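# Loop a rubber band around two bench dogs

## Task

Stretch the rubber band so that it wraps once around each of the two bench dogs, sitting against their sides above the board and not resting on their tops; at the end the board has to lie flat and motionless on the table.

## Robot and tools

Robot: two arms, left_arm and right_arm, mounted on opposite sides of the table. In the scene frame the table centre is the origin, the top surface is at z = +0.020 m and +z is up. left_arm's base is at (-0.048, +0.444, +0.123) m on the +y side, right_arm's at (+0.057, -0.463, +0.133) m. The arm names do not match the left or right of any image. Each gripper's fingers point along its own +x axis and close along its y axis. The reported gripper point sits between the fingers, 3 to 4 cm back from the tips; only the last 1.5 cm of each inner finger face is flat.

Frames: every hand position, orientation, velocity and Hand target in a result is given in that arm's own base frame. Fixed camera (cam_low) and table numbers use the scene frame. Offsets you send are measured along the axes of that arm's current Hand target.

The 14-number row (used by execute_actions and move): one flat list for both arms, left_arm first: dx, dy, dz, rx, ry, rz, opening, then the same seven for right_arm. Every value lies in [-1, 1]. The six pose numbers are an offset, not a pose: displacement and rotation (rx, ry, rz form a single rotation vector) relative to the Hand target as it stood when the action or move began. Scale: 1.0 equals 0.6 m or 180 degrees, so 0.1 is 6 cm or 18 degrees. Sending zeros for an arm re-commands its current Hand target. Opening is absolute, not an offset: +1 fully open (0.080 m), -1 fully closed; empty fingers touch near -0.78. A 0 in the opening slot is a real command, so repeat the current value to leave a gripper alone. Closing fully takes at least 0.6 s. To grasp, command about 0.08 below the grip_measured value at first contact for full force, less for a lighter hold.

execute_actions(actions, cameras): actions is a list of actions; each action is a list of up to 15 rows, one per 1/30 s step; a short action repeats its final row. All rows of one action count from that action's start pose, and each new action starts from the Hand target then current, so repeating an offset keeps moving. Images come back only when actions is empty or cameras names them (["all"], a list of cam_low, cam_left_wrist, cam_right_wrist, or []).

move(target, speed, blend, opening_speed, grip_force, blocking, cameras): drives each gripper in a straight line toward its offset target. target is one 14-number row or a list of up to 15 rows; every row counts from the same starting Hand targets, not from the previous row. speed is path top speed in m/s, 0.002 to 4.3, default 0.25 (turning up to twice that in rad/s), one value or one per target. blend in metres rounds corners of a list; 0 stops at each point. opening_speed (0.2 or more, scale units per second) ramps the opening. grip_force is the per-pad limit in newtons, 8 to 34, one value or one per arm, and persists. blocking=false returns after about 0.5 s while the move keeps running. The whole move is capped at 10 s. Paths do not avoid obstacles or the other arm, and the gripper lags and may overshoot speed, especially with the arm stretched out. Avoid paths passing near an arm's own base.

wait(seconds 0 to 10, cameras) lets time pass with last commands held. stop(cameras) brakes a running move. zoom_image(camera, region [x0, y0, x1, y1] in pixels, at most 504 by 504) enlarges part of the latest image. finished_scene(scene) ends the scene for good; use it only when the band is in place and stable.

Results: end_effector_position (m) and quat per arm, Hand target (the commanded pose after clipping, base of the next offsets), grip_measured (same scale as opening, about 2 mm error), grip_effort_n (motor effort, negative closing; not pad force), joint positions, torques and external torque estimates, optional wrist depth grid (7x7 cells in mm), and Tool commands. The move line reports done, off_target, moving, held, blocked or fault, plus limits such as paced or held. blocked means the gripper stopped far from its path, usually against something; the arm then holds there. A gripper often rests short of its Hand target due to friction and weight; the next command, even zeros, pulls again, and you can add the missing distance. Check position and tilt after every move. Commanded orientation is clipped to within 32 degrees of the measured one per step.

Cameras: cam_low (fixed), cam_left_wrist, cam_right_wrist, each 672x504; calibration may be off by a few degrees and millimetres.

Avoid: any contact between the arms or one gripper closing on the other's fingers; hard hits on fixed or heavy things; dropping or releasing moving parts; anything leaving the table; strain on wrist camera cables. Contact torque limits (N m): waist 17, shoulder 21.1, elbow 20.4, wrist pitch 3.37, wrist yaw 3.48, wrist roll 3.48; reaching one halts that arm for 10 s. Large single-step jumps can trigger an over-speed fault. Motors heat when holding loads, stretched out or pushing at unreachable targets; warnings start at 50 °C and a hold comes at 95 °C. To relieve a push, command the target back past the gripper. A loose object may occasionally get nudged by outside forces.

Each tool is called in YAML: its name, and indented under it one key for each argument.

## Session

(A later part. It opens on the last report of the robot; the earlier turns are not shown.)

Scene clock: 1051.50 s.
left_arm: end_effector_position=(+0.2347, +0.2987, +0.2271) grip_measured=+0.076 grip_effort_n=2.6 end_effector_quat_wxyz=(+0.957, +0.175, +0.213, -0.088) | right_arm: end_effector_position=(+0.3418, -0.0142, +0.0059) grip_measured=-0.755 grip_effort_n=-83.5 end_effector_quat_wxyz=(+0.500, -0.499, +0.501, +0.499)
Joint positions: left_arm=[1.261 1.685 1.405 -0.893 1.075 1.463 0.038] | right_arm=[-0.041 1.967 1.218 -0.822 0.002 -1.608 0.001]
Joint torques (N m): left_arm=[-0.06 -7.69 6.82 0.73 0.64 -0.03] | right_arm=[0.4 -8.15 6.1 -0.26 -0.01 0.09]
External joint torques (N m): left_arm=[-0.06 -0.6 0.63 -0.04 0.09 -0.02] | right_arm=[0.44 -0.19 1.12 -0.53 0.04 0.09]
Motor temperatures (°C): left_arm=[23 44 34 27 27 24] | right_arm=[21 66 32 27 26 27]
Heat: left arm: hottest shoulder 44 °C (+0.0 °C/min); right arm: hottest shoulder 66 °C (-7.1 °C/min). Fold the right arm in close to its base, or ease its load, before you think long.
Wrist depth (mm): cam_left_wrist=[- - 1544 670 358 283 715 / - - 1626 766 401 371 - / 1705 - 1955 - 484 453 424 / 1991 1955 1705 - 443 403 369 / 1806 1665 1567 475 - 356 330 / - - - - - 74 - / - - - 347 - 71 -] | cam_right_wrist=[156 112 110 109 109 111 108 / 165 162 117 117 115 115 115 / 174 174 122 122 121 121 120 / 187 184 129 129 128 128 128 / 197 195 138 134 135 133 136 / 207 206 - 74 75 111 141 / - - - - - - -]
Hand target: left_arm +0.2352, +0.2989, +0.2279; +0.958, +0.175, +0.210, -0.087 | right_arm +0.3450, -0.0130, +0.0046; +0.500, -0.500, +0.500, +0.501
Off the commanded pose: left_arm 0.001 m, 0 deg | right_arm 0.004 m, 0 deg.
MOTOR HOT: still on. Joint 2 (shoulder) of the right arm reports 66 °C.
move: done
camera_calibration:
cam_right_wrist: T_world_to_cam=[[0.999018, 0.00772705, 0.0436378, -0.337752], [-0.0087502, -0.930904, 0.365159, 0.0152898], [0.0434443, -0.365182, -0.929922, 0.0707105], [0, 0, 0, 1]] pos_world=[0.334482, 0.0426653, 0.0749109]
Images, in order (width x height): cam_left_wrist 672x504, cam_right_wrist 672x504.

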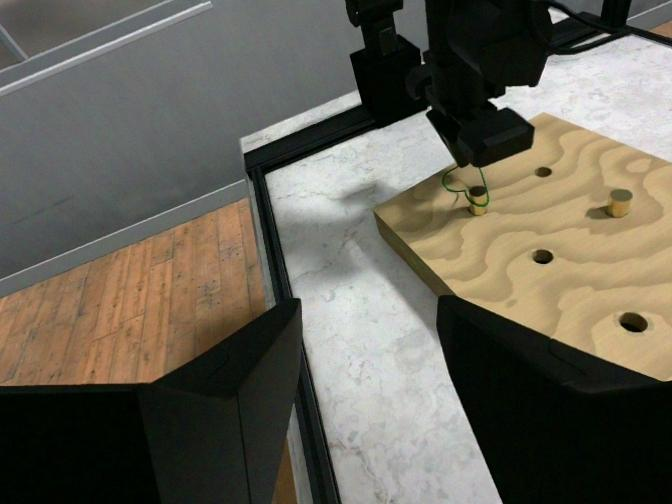

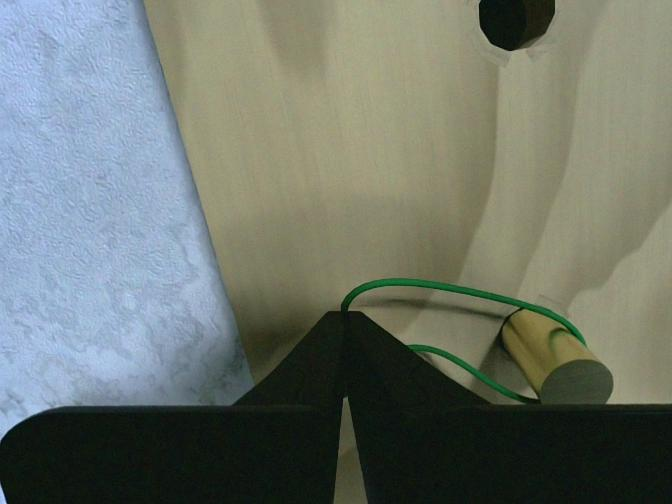

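move:
  target:
    - [0,0,0,0,0,0,0.0761,0.005,-0.04,0.07,0.3,0,0,-1]
    - [0,0,0,0,0,0,0.0761,0.01,-0.138,0.058,0.692,0,0,-1]
  speed: 0.3
  cameras: ["cam_right_wrist","cam_left_wrist"]

zoom_image:
  camera: "cam_left_wrist"
  region: [370, 130, 520, 242]

Scene clock: 1058.67 s.
left_arm: end_effector_position=(+0.2347, +0.2987, +0.2271) grip_measured=+0.076 grip_effort_n=2.1 end_effector_quat_wxyz=(+0.957, +0.175, +0.213, -0.088) | right_arm: end_effector_position=(+0.4246, +0.0238, +0.0014) grip_measured=-0.755 grip_effort_n=-83.5 end_effector_quat_wxyz=(+0.676, +0.208, +0.677, -0.204)
Joint positions: left_arm=[1.261 1.685 1.405 -0.893 1.075 1.463 0.038] | right_arm=[0.054 2.264 1.671 -0.979 -0.006 0.645 0.001]
Joint torques (N m): left_arm=[0 -7.65 6.81 0.7 0.64 -0.02] | right_arm=[-0.23 -10.65 6.81 -0.13 0.08 0.19]
External joint torques (N m): left_arm=[0.05 -0.56 0.61 -0.07 0.09 0] | right_arm=[-0.31 -0.39 1.41 -0.47 0.06 0.19]
Motor temperatures (°C): left_arm=[23 45 34 27 27 24] | right_arm=[21 65 32 26 26 27]
Heat: left arm: hottest shoulder 45 °C (+1.0 °C/min); right arm: hottest shoulder 65 °C (-8.0 °C/min). Fold the right arm in close to its base, or ease its load, before you think long.
Wrist depth (mm): cam_left_wrist=[- 1480 - 648 674 284 232 / - - - 725 660 317 251 / - - 2197 644 488 421 409 / 1920 1991 1718 638 440 401 373 / 1806 1665 1544 - - 357 331 / - - - 402 374 74 - / - - - 353 346 71 -] | cam_right_wrist=[- 95 98 99 99 101 102 / - 101 102 103 106 107 109 / 106 107 109 110 112 113 116 / 113 115 118 118 121 116 124 / 122 123 125 124 130 101 135 / 129 131 - 74 - 141 144 / - - - - - - -]
Hand target: left_arm +0.2352, +0.2989, +0.2279; +0.958, +0.175, +0.210, -0.087 | right_arm +0.4277, +0.0219, -0.0015; +0.675, +0.210, +0.676, -0.210
Off the commanded pose: left_arm 0.001 m, 0 deg | right_arm 0.005 m, 1 deg.
MOTOR HOT: still on. Joint 2 (shoulder) of the right arm reports 65 °C.
move: done
camera_calibration:
cam_right_wrist: T_world_to_cam=[[-0.547748, -0.835699, 0.0397328, 0.256216], [-0.769757, 0.521996, 0.367416, 0.341616], [-0.327789, 0.170667, -0.929208, 0.221698], [0, 0, 0, 1]] pos_world=[0.475973, -0.00203925, 0.0703086]
Images, in order (width x height): cam_left_wrist 672x504, cam_right_wrist 672x504.

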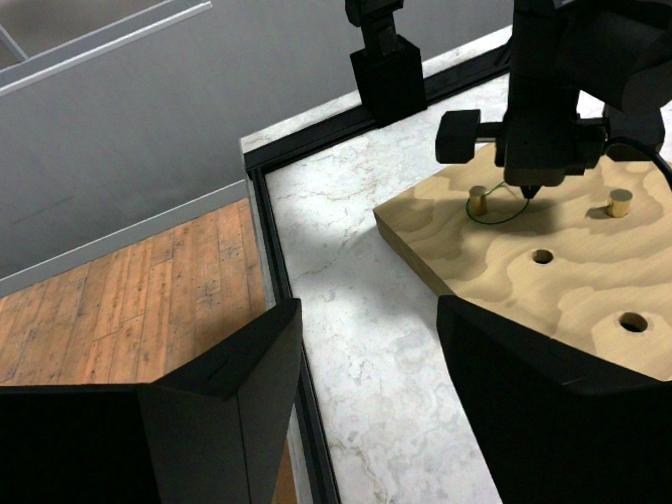

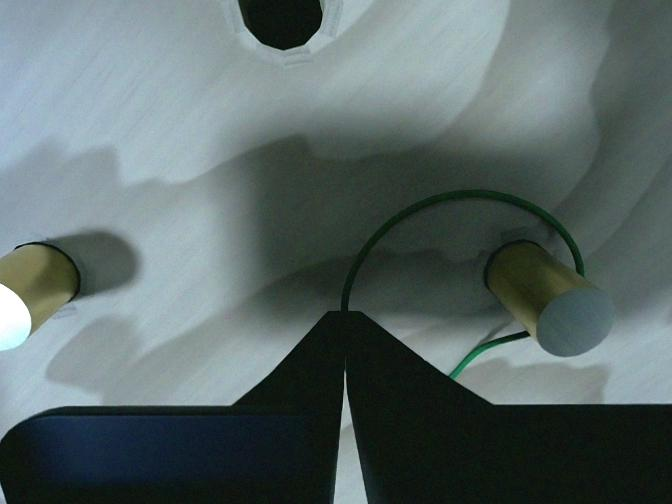

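Scaled by 3.360 from the camera's 672x504 image, which has a finer 960x720 frame.

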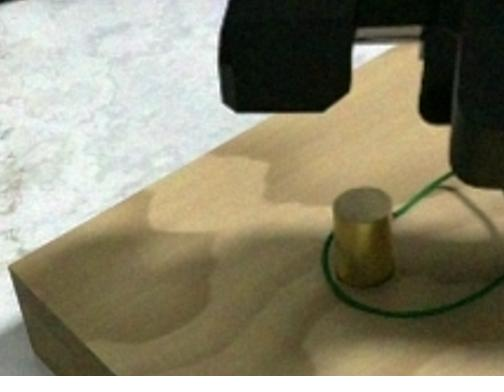

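move:
  target:
    - [0,0,0,0,0,0,0.0761,0.003,0.083,0.033,0,0,0,-1]
  speed: 0.25
  cameras: ["cam_right_wrist","cam_left_wrist"]

zoom_image:
  camera: "cam_left_wrist"
  region: [430, 130, 640, 287]

Scene clock: 1066.30 s.
left_arm: end_effector_position=(+0.2347, +0.2987, +0.2271) grip_measured=+0.076 grip_effort_n=2.1 end_effector_quat_wxyz=(+0.957, +0.175, +0.213, -0.088) | right_arm: end_effector_position=(+0.4690, +0.0487, -0.0001) grip_measured=-0.755 grip_effort_n=-83.5 end_effector_quat_wxyz=(+0.675, +0.206, +0.676, -0.211)
Joint positions: left_arm=[1.261 1.685 1.405 -0.893 1.075 1.463 0.038] | right_arm=[0.105 2.463 2.018 -1.131 0.005 0.703 0.001]
Joint torques (N m): left_arm=[0.02 -7.75 6.71 0.69 0.61 -0.01] | right_arm=[0.38 -11.7 7.13 -0.05 -0.04 0.19]
External joint torques (N m): left_arm=[0.02 -0.64 0.5 -0.08 0.06 0] | right_arm=[0.4 -0.18 1.54 -0.38 -0.08 0.19]
Motor temperatures (°C): left_arm=[23 45 34 27 27 24] | right_arm=[21 66 33 26 26 27]
Heat: left arm: hottest shoulder 45 °C (+1.0 °C/min); right arm: hottest shoulder 66 °C (-6.1 °C/min). Fold the right arm in close to its base, or ease its load, before you think long.
Wrist depth (mm): cam_left_wrist=[- - 1973 646 690 694 253 / 1459 1626 1678 727 699 365 285 / 1732 1821 753 672 517 367 281 / 2029 1821 1732 - 444 400 370 / 1920 1665 1665 - 105 357 332 / - - - - - 74 - / - - - 361 343 71 -] | cam_right_wrist=[- 91 92 93 95 97 99 / - 96 98 99 114 104 105 / - 102 104 107 109 110 112 / 108 109 111 113 115 119 121 / - 117 117 118 124 127 127 / - 122 - 74 75 135 136 / - - - - - - -]
Hand target: left_arm +0.2352, +0.2989, +0.2279; +0.958, +0.175, +0.210, -0.087 | right_arm +0.4723, +0.0518, -0.0033; +0.675, +0.210, +0.676, -0.209
Off the commanded pose: left_arm 0.001 m, 0 deg | right_arm 0.005 m, 0 deg.
MOTOR HOT: still on. Joint 2 (shoulder) of the right arm reports 66 °C.
move: done
camera_calibration:
cam_right_wrist: T_world_to_cam=[[-0.553579, -0.831254, 0.0506691, 0.303864], [-0.764893, 0.531564, 0.363839, 0.360633], [-0.329376, 0.162657, -0.930083, 0.231721], [0, 0, 0, 1]] pos_world=[0.520382, 0.0231981, 0.0689109]
Images, in order (width x height): cam_left_wrist 672x504, cam_right_wrist 672x504.

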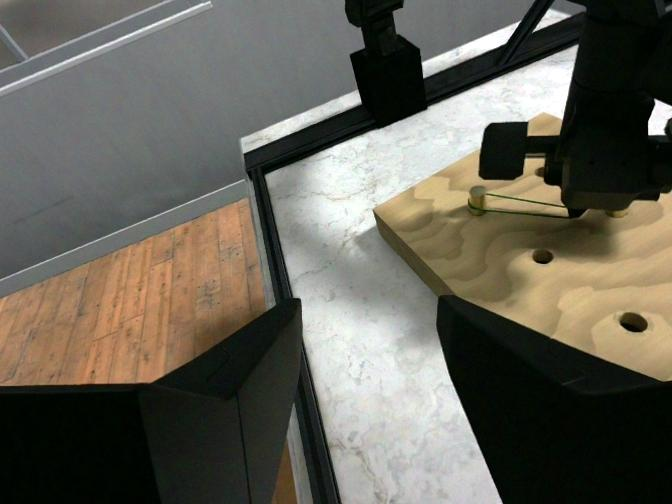

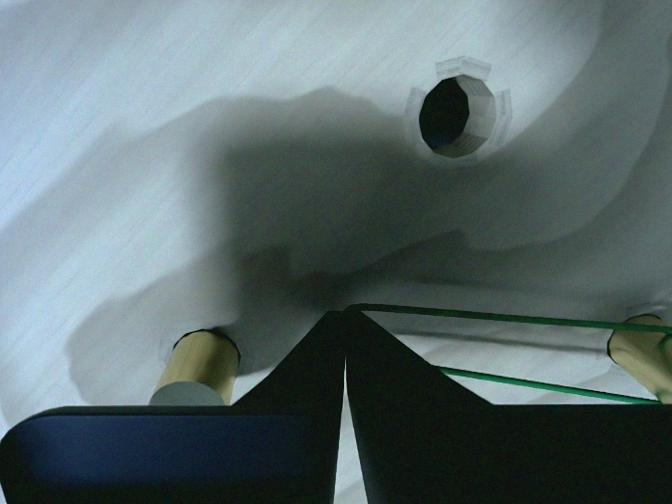

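Scaled by 2.400 from the camera's 672x504 image, which has a finer 960x720 frame.

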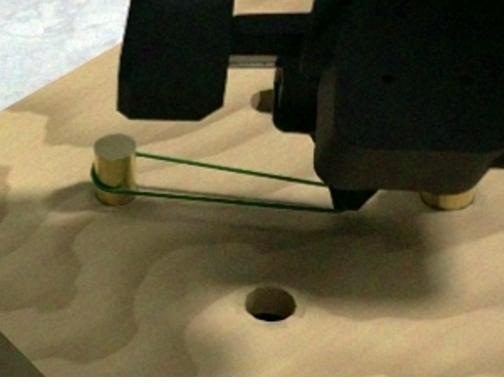

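move:
  target:
    - [0,0,0,0,0,0,0.0761,-0.055,0.02,0,0,0,0,-1]
    - [0,0,0,0,0,0,0.0761,-0.055,0.1,0,0,0,0.15,-1]
  speed: 0.35
  blend: [0.02,0]
  cameras: ["cam_right_wrist","cam_left_wrist","cam_low"]

zoom_image:
  camera: "cam_left_wrist"
  region: [430, 130, 640, 287]

zoom_image:
  camera: "cam_low"
  region: [220, 190, 360, 295]

Scene clock: 1074.07 s.
left_arm: end_effector_position=(+0.2347, +0.2987, +0.2271) grip_measured=+0.076 grip_effort_n=2.6 end_effector_quat_wxyz=(+0.957, +0.175, +0.213, -0.088) | right_arm: end_effector_position=(+0.5018, +0.0880, +0.0155) grip_measured=-0.755 grip_effort_n=-83.5 end_effector_quat_wxyz=(+0.696, +0.357, +0.619, -0.073)
Joint positions: left_arm=[1.261 1.685 1.405 -0.893 1.075 1.463 0.038] | right_arm=[0.078 2.37 1.853 -0.787 -0.328 0.754 0.001]
Joint torques (N m): left_arm=[-0.01 -7.69 6.8 0.73 0.64 0] | right_arm=[1.88 -16.41 5.43 2.35 -1.08 0.16]
External joint torques (N m): left_arm=[-0.01 -0.55 0.56 -0.05 0.09 0.01] | right_arm=[1.86 -5.01 -0.53 1.58 -0.91 0.19]
Motor temperatures (°C): left_arm=[23 45 34 27 27 24] | right_arm=[21 69 34 26 26 27]
Heat: left arm: hottest shoulder 45 °C (+1.0 °C/min); right arm: hottest shoulder 69 °C (-2.0 °C/min). Fold the right arm in close to its base, or ease its load, before you think long.
Wrist depth (mm): cam_left_wrist=[- - 1578 1602 - 681 234 / 1291 - 2049 804 670 515 274 / - - 1937 - 501 434 277 / 1718 1869 1746 - 443 403 371 / 1791 1626 1533 - - 356 330 / - - - - - 74 - / - - - 358 - 71 -] | cam_right_wrist=[136 126 116 108 99 94 90 / 145 135 124 114 105 99 93 / 160 146 136 121 114 104 98 / 258 159 144 133 120 112 103 / 283 174 156 132 125 117 111 / 308 279 - 74 75 124 115 / - - - - - - -]
Hand target: left_arm +0.2352, +0.2989, +0.2279; +0.958, +0.175, +0.210, -0.087 | right_arm +0.5063, +0.1012, +0.0297; +0.705, +0.362, +0.608, -0.046
Off the commanded pose: left_arm 0.001 m, 0 deg | right_arm 0.020 m, 4 deg.
MOTOR HOT: still on. Joint 2 (shoulder) of the right arm reports 69 °C.
move: off_target (right_arm); blend cut to 0.0176 m at target 1
camera_calibration:
cam_right_wrist: T_world_to_cam=[[-0.543593, -0.755457, -0.365776, 0.348628], [-0.831872, 0.426866, 0.354647, 0.401999], [-0.111783, 0.497062, -0.860485, 0.110948], [0, 0, 0, 1]] pos_world=[0.536325, 0.0366259, 0.080421]

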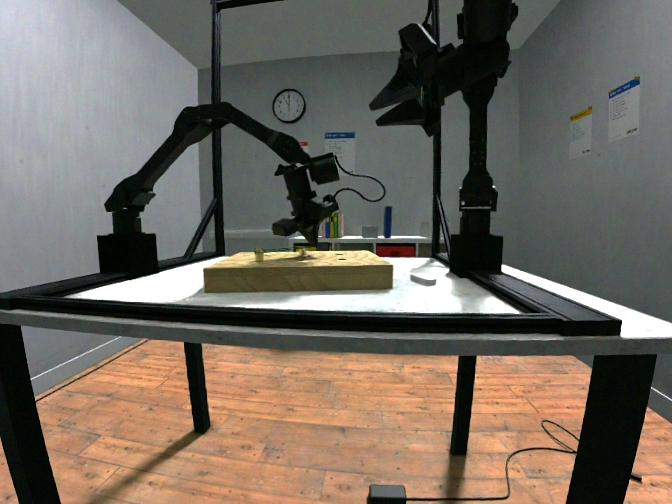

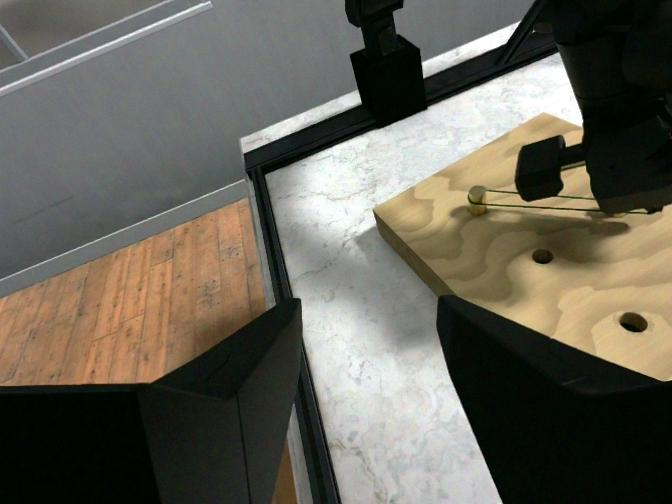

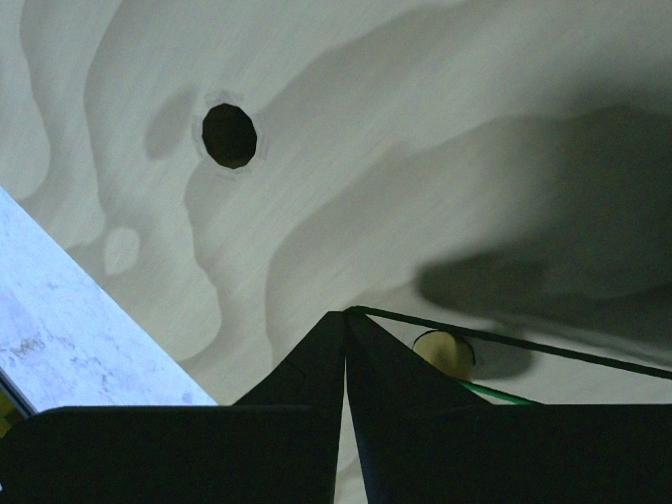

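Scaled by 2.400 from the camera's 672x504 image, which has a finer 960x720 frame.

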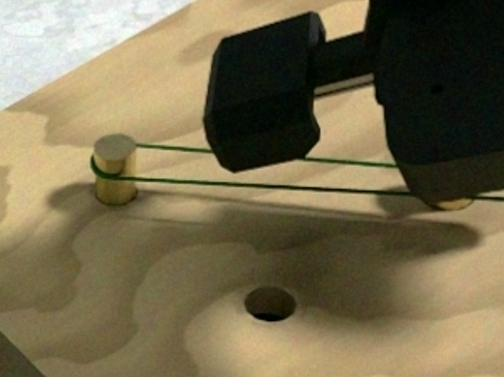

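Scaled by 3.600 from the camera's 672x504 image, which has a finer 960x720 frame.

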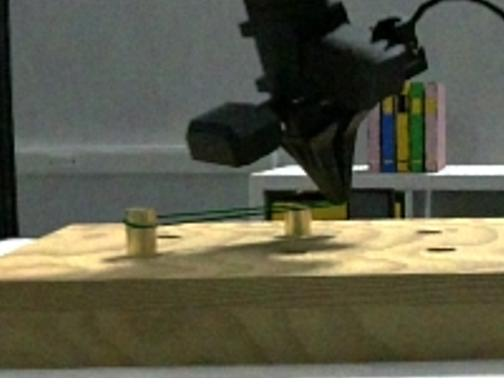

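move:
  target:
    - [0,0,0,0,0,0,0.0761,0.062,0.032,0.0,0,0,0,-1]
  speed: 0.3
  cameras: ["cam_right_wrist","cam_left_wrist","cam_low"]

zoom_image:
  camera: "cam_low"
  region: [220, 190, 360, 295]

zoom_image:
  camera: "cam_left_wrist"
  region: [430, 130, 640, 287]

zoom_image:
  camera: "cam_right_wrist"
  region: [320, 280, 560, 430]

Scene clock: 1078.73 s.
left_arm: end_effector_position=(+0.2347, +0.2987, +0.2271) grip_measured=+0.076 grip_effort_n=2.6 end_effector_quat_wxyz=(+0.957, +0.175, +0.213, -0.088) | right_arm: end_effector_position=(+0.5154, +0.1097, -0.0012) grip_measured=-0.755 grip_effort_n=-83.5 end_effector_quat_wxyz=(+0.695, +0.361, +0.617, -0.075)
Joint positions: left_arm=[1.261 1.685 1.405 -0.893 1.075 1.463 0.038] | right_arm=[0.121 2.451 1.928 -0.763 -0.317 0.808 0.001]
Joint torques (N m): left_arm=[0.05 -7.69 6.83 0.73 0.66 -0.01] | right_arm=[2.92 -12.75 9.42 2.36 -0.83 0.12]
External joint torques (N m): left_arm=[0.05 -0.56 0.6 -0.05 0.11 0] | right_arm=[3 -1.07 3.57 1.6 -0.68 0.14]
Motor temperatures (°C): left_arm=[23 45 34 27 27 24] | right_arm=[21 72 34 28 26 27]
Heat: left arm: hottest shoulder 45 °C (+1.0 °C/min); right arm: hottest shoulder 72 °C (-1.0 °C/min). Heating fast: the right arm's shoulder motor: a push or a pull is the cause, and it goes on while you think. Ease it with your next call, before anything else.
Wrist depth (mm): cam_left_wrist=[- 1291 - 710 612 750 255 / - 1626 1678 764 725 618 282 / - - 2219 - 490 462 292 / 1920 1937 1732 577 439 398 369 / 1806 1665 1469 457 - 357 331 / - - - 383 374 74 - / - - - 350 351 71 -] | cam_right_wrist=[113 105 97 90 84 79 74 / 122 115 108 96 89 83 80 / 133 125 113 103 95 87 81 / 145 134 121 109 101 94 87 / 251 145 130 115 108 99 92 / 274 248 - 74 75 103 96 / - - - - - - -]
Hand target: left_arm +0.2352, +0.2989, +0.2279; +0.958, +0.175, +0.210, -0.087 | right_arm +0.5256, +0.1292, +0.0053; +0.705, +0.362, +0.608, -0.046
Off the commanded pose: left_arm 0.001 m, 0 deg | right_arm 0.023 m, 4 deg.
MOTOR HOT: still on. Joint 2 (shoulder) of the right arm reports 72 °C.
move: off_target (right_arm)
camera_calibration:
cam_right_wrist: T_world_to_cam=[[-0.55023, -0.748903, -0.369312, 0.369139], [-0.828278, 0.433448, 0.355074, 0.407495], [-0.105839, 0.501265, -0.858796, 0.0838119], [0, 0, 0, 1]] pos_world=[0.549501, 0.0578098, 0.063614]

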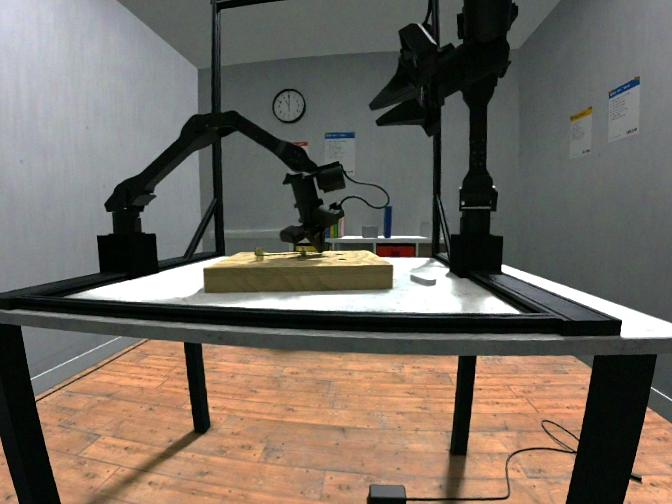

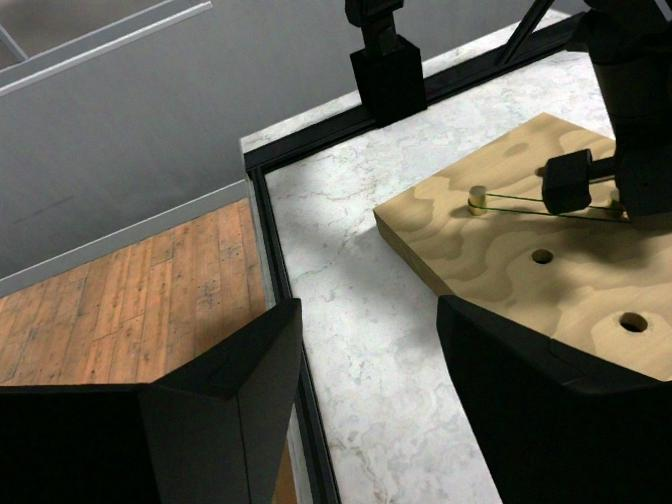

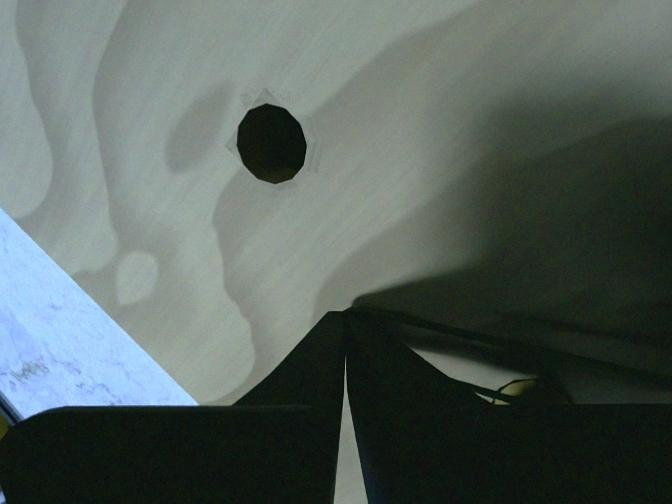

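Scaled by 3.600 from the camera's 672x504 image, which has a finer 960x720 frame.

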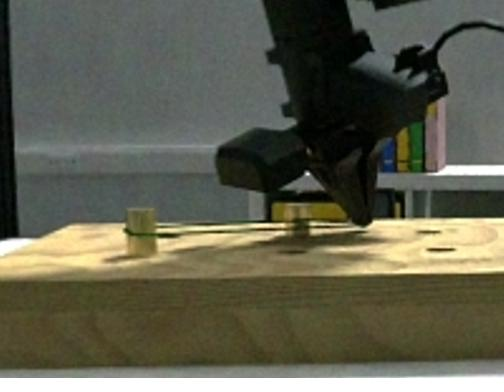

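Scaled by 2.400 from the camera's 672x504 image, which has a finer 960x720 frame.

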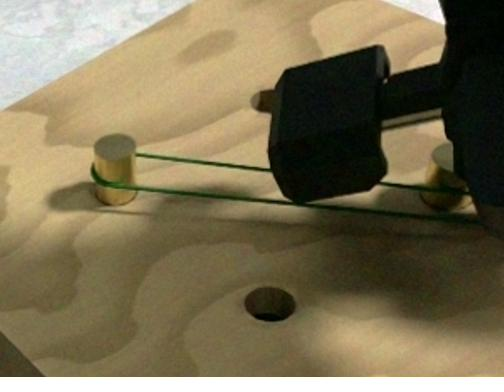

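Scaled by 2.100 from the camera's 672x504 image, which has a finer 960x720 frame.

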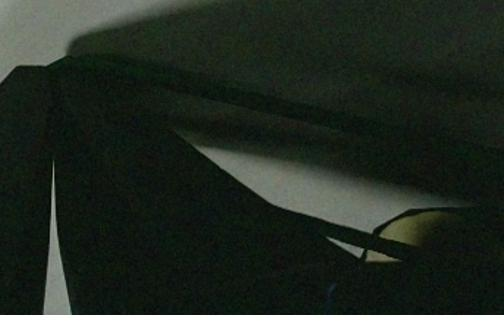

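move:
  target:
    - [0,0,0,0,0,0,0.0761,-0.055,-0.024,0.0,0,0,0,-1]
    - [0,0,0,0,0,0,0.0761,-0.055,-0.024,-0.024,0,0,0,-1]
    - [0,0,0,0,0,0,0.0761,0,0.005,-0.024,0,0,0,-1]
  speed: 0.3
  blend: [0.005,0.005,0]
  cameras: ["cam_right_wrist","cam_left_wrist","cam_low"]

zoom_image:
  camera: "cam_low"
  region: [220, 190, 360, 295]

zoom_image:
  camera: "cam_left_wrist"
  region: [460, 160, 670, 287]

zoom_image:
  camera: "cam_right_wrist"
  region: [320, 280, 560, 430]

Scene clock: 1084.47 s.
left_arm: end_effector_position=(+0.2347, +0.2987, +0.2271) grip_measured=+0.076 grip_effort_n=2.6 end_effector_quat_wxyz=(+0.957, +0.175, +0.213, -0.088) | right_arm: end_effector_position=(+0.5060, +0.1149, -0.0006) grip_measured=-0.755 grip_effort_n=-83.5 end_effector_quat_wxyz=(+0.698, +0.359, +0.615, -0.078)
Joint positions: left_arm=[1.261 1.685 1.405 -0.893 1.075 1.463 0.038] | right_arm=[0.137 2.41 1.856 -0.726 -0.302 0.824 0.001]
Joint torques (N m): left_arm=[0.01 -7.72 6.82 0.72 0.63 -0.05] | right_arm=[3.7 -12.68 9.3 2.56 -1.11 0.19]
External joint torques (N m): left_arm=[0 -0.63 0.6 -0.06 0.08 -0.04] | right_arm=[3.76 -1.14 3.43 1.78 -0.96 0.21]
Motor temperatures (°C): left_arm=[23 45 34 27 27 24] | right_arm=[21 74 36 30 27 27]
Heat: left arm: hottest shoulder 45 °C (+1.0 °C/min); right arm: hottest shoulder 74 °C (+0.0 °C/min). Heating fast: the right arm's shoulder motor: a push or a pull is the cause, and it goes on while you think. Ease it with your next call, before anything else.
Wrist depth (mm): cam_left_wrist=[- 1449 1678 605 607 753 263 / 1440 - - 701 708 542 291 / - 1902 1791 656 498 453 295 / 2478 1955 1837 - 448 403 371 / 1761 1614 1590 428 392 358 329 / - - - 407 - 74 - / - - - 375 340 71 -] | cam_right_wrist=[115 107 99 92 86 81 75 / 123 117 110 98 91 85 80 / 135 125 113 105 97 90 83 / 146 135 122 112 103 95 88 / 249 146 134 117 110 100 93 / 271 247 - 74 75 94 99 / - - - - - - -]
Hand target: left_arm +0.2352, +0.2989, +0.2279; +0.958, +0.175, +0.210, -0.087 | right_arm +0.5152, +0.1394, +0.0066; +0.705, +0.362, +0.608, -0.046
Off the commanded pose: left_arm 0.001 m, 0 deg | right_arm 0.027 m, 4 deg.
MOTOR HOT: still on. Joint 2 (shoulder) of the right arm reports 74 °C.
move: off_target (right_arm)
camera_calibration:
cam_right_wrist: T_world_to_cam=[[-0.551873, -0.750691, -0.363179, 0.369107], [-0.827666, 0.439785, 0.348652, 0.396245], [-0.102009, 0.493002, -0.864027, 0.0796661], [0, 0, 0, 1]] pos_world=[0.539785, 0.0635474, 0.0647342]

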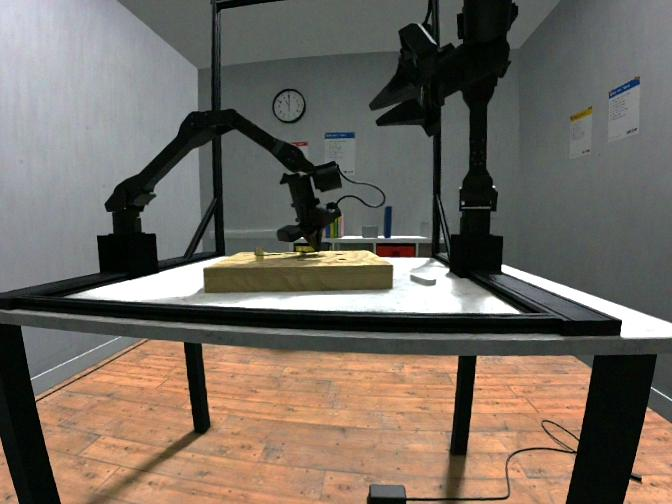

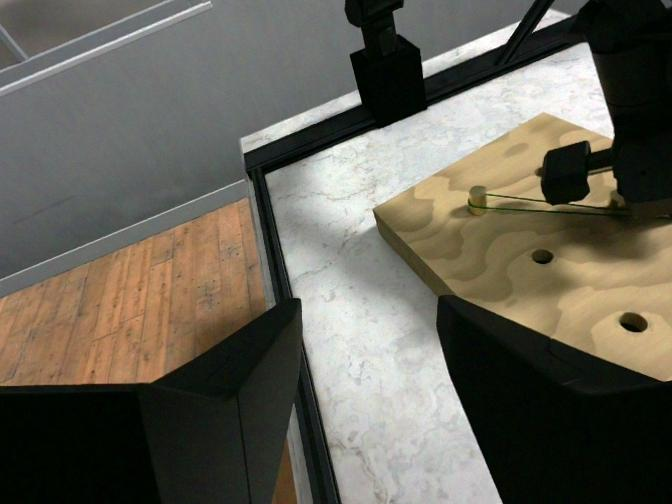

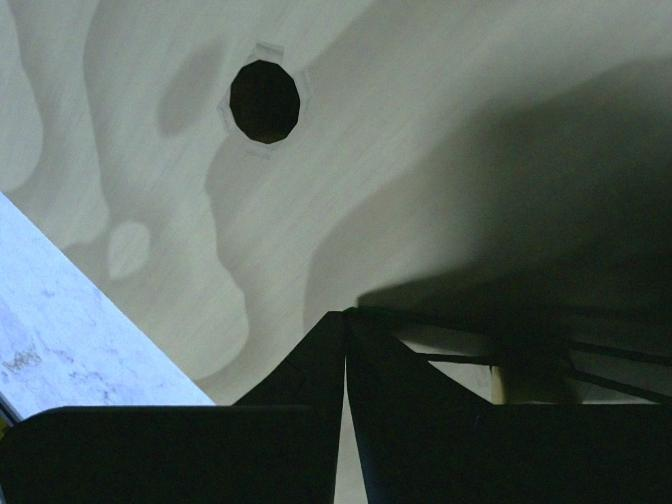

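Scaled by 3.600 from the camera's 672x504 image, which has a finer 960x720 frame.

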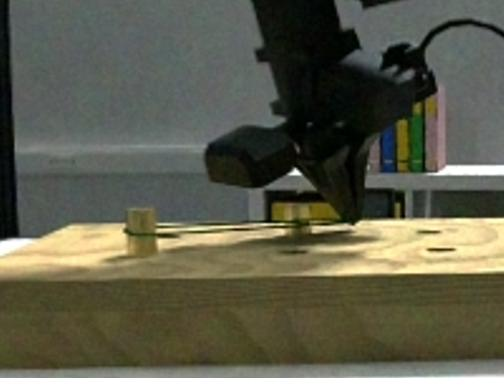

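Scaled by 2.400 from the camera's 672x504 image, which has a finer 960x720 frame.

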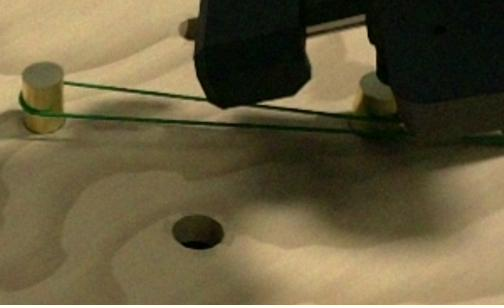

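Scaled by 2.100 from the camera's 672x504 image, which has a finer 960x720 frame.

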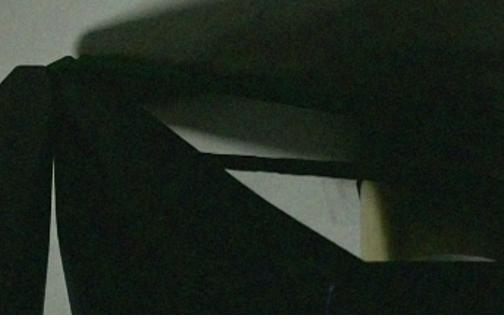

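move:
  target:
    - [0,0,0,0,0,0,0.0761,-0.075,-0.05,0.01,0,0,0,-1]
    - [0,0,0,0,0,0,0.0761,-0.075,-0.05,-0.035,0,0,0,-1]
  speed: 0.35
  cameras: ["cam_right_wrist","cam_left_wrist","cam_low"]

zoom_image:
  camera: "cam_right_wrist"
  region: [320, 280, 560, 430]

zoom_image:
  camera: "cam_low"
  region: [220, 190, 360, 295]

Scene clock: 1089.20 s.
left_arm: end_effector_position=(+0.2347, +0.2987, +0.2271) grip_measured=+0.076 grip_effort_n=2.1 end_effector_quat_wxyz=(+0.957, +0.175, +0.213, -0.088) | right_arm: end_effector_position=(+0.4687, +0.1010, +0.0219) grip_measured=-0.755 grip_effort_n=-83.5 end_effector_quat_wxyz=(+0.697, +0.360, +0.617, -0.067)
Joint positions: left_arm=[1.261 1.685 1.405 -0.893 1.075 1.463 0.038] | right_arm=[0.111 2.229 1.629 -0.684 -0.328 0.788 0.001]
Joint torques (N m): left_arm=[-0.2 -7.76 6.72 0.71 0.61 -0.03] | right_arm=[1.92 -15.4 5.02 1.99 -0.7 0.14]
External joint torques (N m): left_arm=[-0.2 -0.63 0.49 -0.07 0.06 -0.02] | right_arm=[1.93 -4.86 -0.85 1.2 -0.54 0.16]
Motor temperatures (°C): left_arm=[23 45 34 27 27 24] | right_arm=[22 76 36 31 27 27]
Heat: left arm: hottest shoulder 45 °C (+1.0 °C/min); right arm: hottest shoulder 76 °C (+1.0 °C/min). Fold the right arm in close to its base, or ease its load, before you think long.
Wrist depth (mm): cam_left_wrist=[1430 - 1732 668 652 300 258 / 1469 - 1853 1705 656 362 291 / 1920 - 740 - 484 456 391 / 1920 1806 1791 549 444 402 370 / 1806 1578 1511 - 387 358 330 / - - - 403 373 74 - / - - - 367 343 71 -] | cam_right_wrist=[147 137 126 116 108 100 95 / 159 147 135 123 114 106 98 / 251 160 144 132 122 112 105 / 271 173 155 141 121 119 112 / 301 268 168 143 137 127 116 / 330 295 - 74 75 134 123 / - - - - - - -]
Hand target: left_arm +0.2352, +0.2989, +0.2279; +0.958, +0.175, +0.210, -0.087 | right_arm +0.4712, +0.1125, +0.0331; +0.705, +0.362, +0.608, -0.046
Off the commanded pose: left_arm 0.001 m, 0 deg | right_arm 0.016 m, 3 deg.
MOTOR HOT: still on. Joint 2 (shoulder) of the right arm reports 76 °C.
move: off_target (right_arm)
camera_calibration:
cam_right_wrist: T_world_to_cam=[[-0.538688, -0.753023, -0.377851, 0.340668], [-0.835919, 0.421741, 0.351246, 0.369215], [-0.105141, 0.505065, -0.856653, 0.10222], [0, 0, 0, 1]] pos_world=[0.502895, 0.0491898, 0.0866038]

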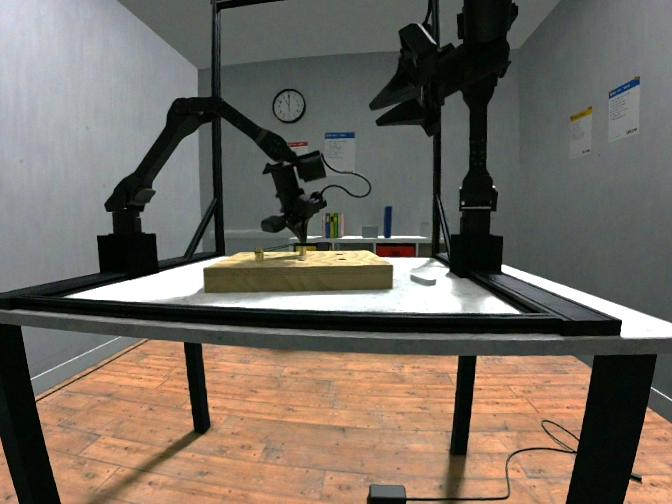

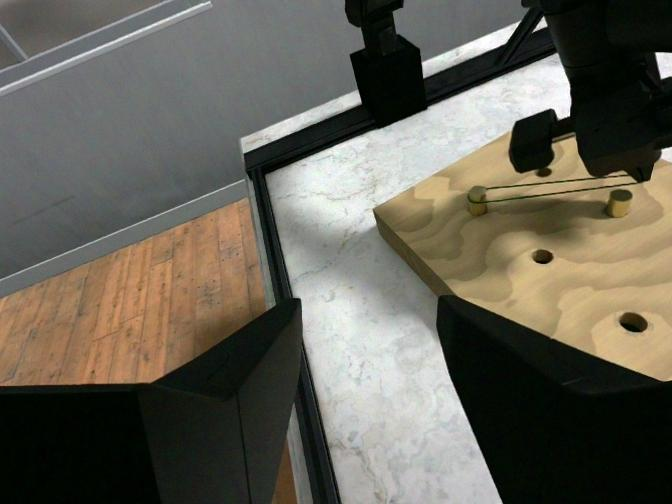

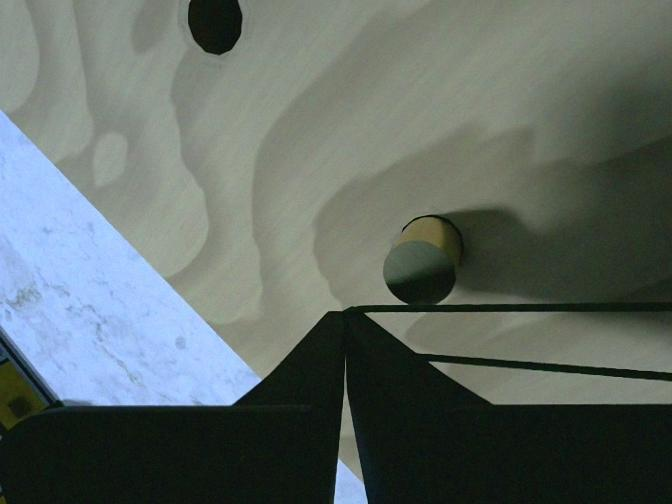

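Scaled by 2.100 from the camera's 672x504 image, which has a finer 960x720 frame.

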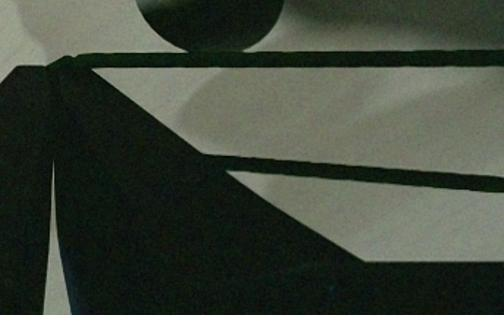

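Scaled by 3.600 from the camera's 672x504 image, which has a finer 960x720 frame.

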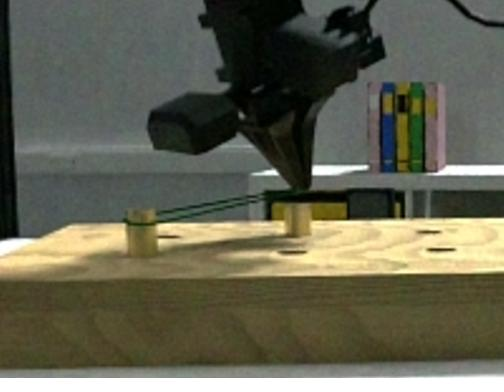

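move:
  target:
    - [0,0,0,0,0,0,0.0761,0,0.02,0.031,0,0,0,-1]
    - [0,0,0,0,0,0,0.0761,0.06,0.05,0.031,0,0,0,-1]
  speed: 0.35
  cameras: ["cam_right_wrist","cam_left_wrist","cam_low"]

zoom_image:
  camera: "cam_right_wrist"
  region: [320, 280, 560, 430]

zoom_image:
  camera: "cam_low"
  region: [220, 190, 360, 295]

zoom_image:
  camera: "cam_left_wrist"
  region: [460, 160, 670, 287]

Scene clock: 1094.80 s.
left_arm: end_effector_position=(+0.2347, +0.2987, +0.2271) grip_measured=+0.076 grip_effort_n=2.6 end_effector_quat_wxyz=(+0.957, +0.175, +0.213, -0.088) | right_arm: end_effector_position=(+0.5019, +0.1182, +0.0081) grip_measured=-0.755 grip_effort_n=-83.5 end_effector_quat_wxyz=(+0.697, +0.359, +0.616, -0.073)
Joint positions: left_arm=[1.261 1.685 1.405 -0.893 1.075 1.463 0.038] | right_arm=[0.142 2.382 1.838 -0.732 -0.31 0.824 0.001]
Joint torques (N m): left_arm=[-0.07 -7.72 6.73 0.71 0.62 -0.02] | right_arm=[3.02 -12.35 9.16 2.11 -0.88 0.13]
External joint torques (N m): left_arm=[-0.03 -0.59 0.47 -0.07 0.06 -0.01] | right_arm=[3.01 -0.94 3.21 1.29 -0.72 0.15]
Motor temperatures (°C): left_arm=[23 45 34 27 27 24] | right_arm=[22 75 36 32 27 27]
Heat: left arm: hottest shoulder 45 °C (+1.0 °C/min); right arm: hottest shoulder 75 °C (+0.0 °C/min). Fold the right arm in close to its base, or ease its load, before you think long.
Wrist depth (mm): cam_left_wrist=[1340 1500 - 664 732 708 266 / - 1639 - - 692 630 292 / 1886 2010 2029 648 506 450 353 / 1806 1902 1639 548 439 401 371 / 1732 1705 1590 - - 354 329 / - - - - - 74 - / - - - 363 - 71 -] | cam_right_wrist=[126 118 110 101 93 88 - / 136 127 118 107 99 93 86 / 148 137 124 114 106 98 91 / 242 148 134 122 112 104 96 / 267 243 145 127 119 106 102 / 293 263 - 74 75 92 106 / - - - - - - -]
Hand target: left_arm +0.2352, +0.2989, +0.2279; +0.958, +0.175, +0.210, -0.087 | right_arm +0.5109, +0.1376, +0.0147; +0.705, +0.362, +0.608, -0.046
Off the commanded pose: left_arm 0.001 m, 0 deg | right_arm 0.022 m, 3 deg.
MOTOR HOT: still on. Joint 2 (shoulder) of the right arm reports 75 °C.
move: off_target (right_arm)
camera_calibration:
cam_right_wrist: T_world_to_cam=[[-0.544925, -0.751935, -0.371014, 0.369184], [-0.83216, 0.430746, 0.349238, 0.391629], [-0.102792, 0.499051, -0.860454, 0.0847443], [0, 0, 0, 1]] pos_world=[0.535786, 0.0666185, 0.0731192]

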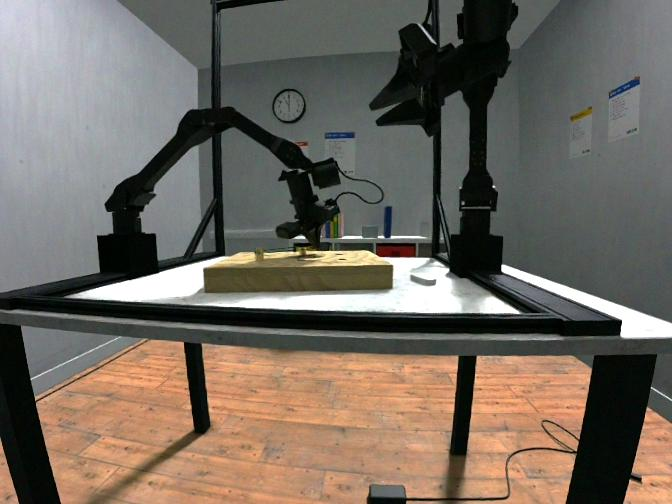

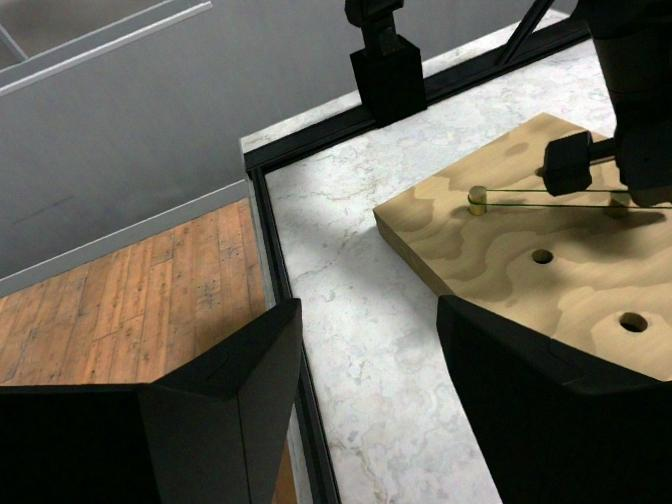

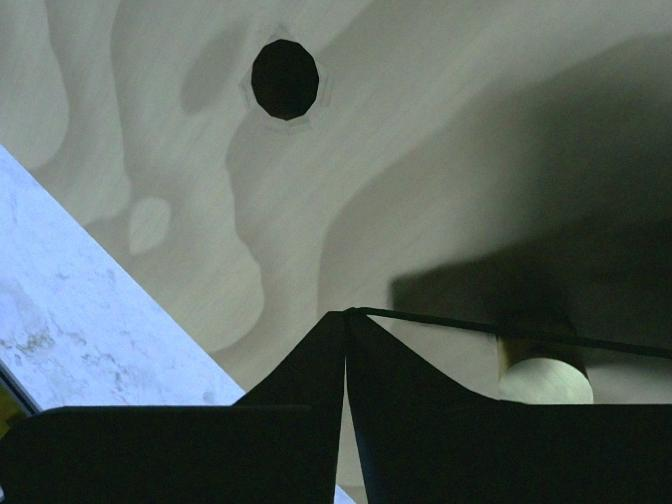

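Scaled by 2.100 from the camera's 672x504 image, which has a finer 960x720 frame.

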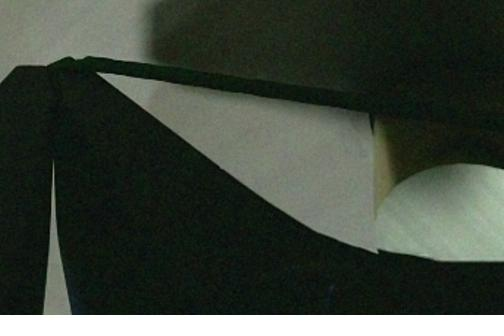

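Scaled by 3.600 from the camera's 672x504 image, which has a finer 960x720 frame.

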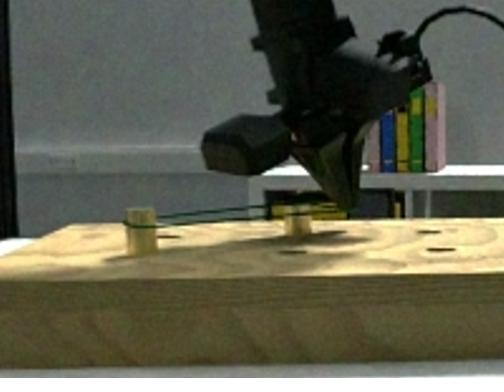

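Scaled by 2.400 from the camera's 672x504 image, which has a finer 960x720 frame.

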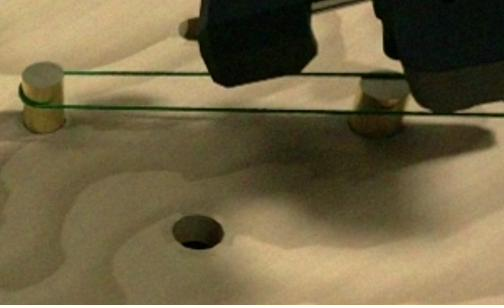

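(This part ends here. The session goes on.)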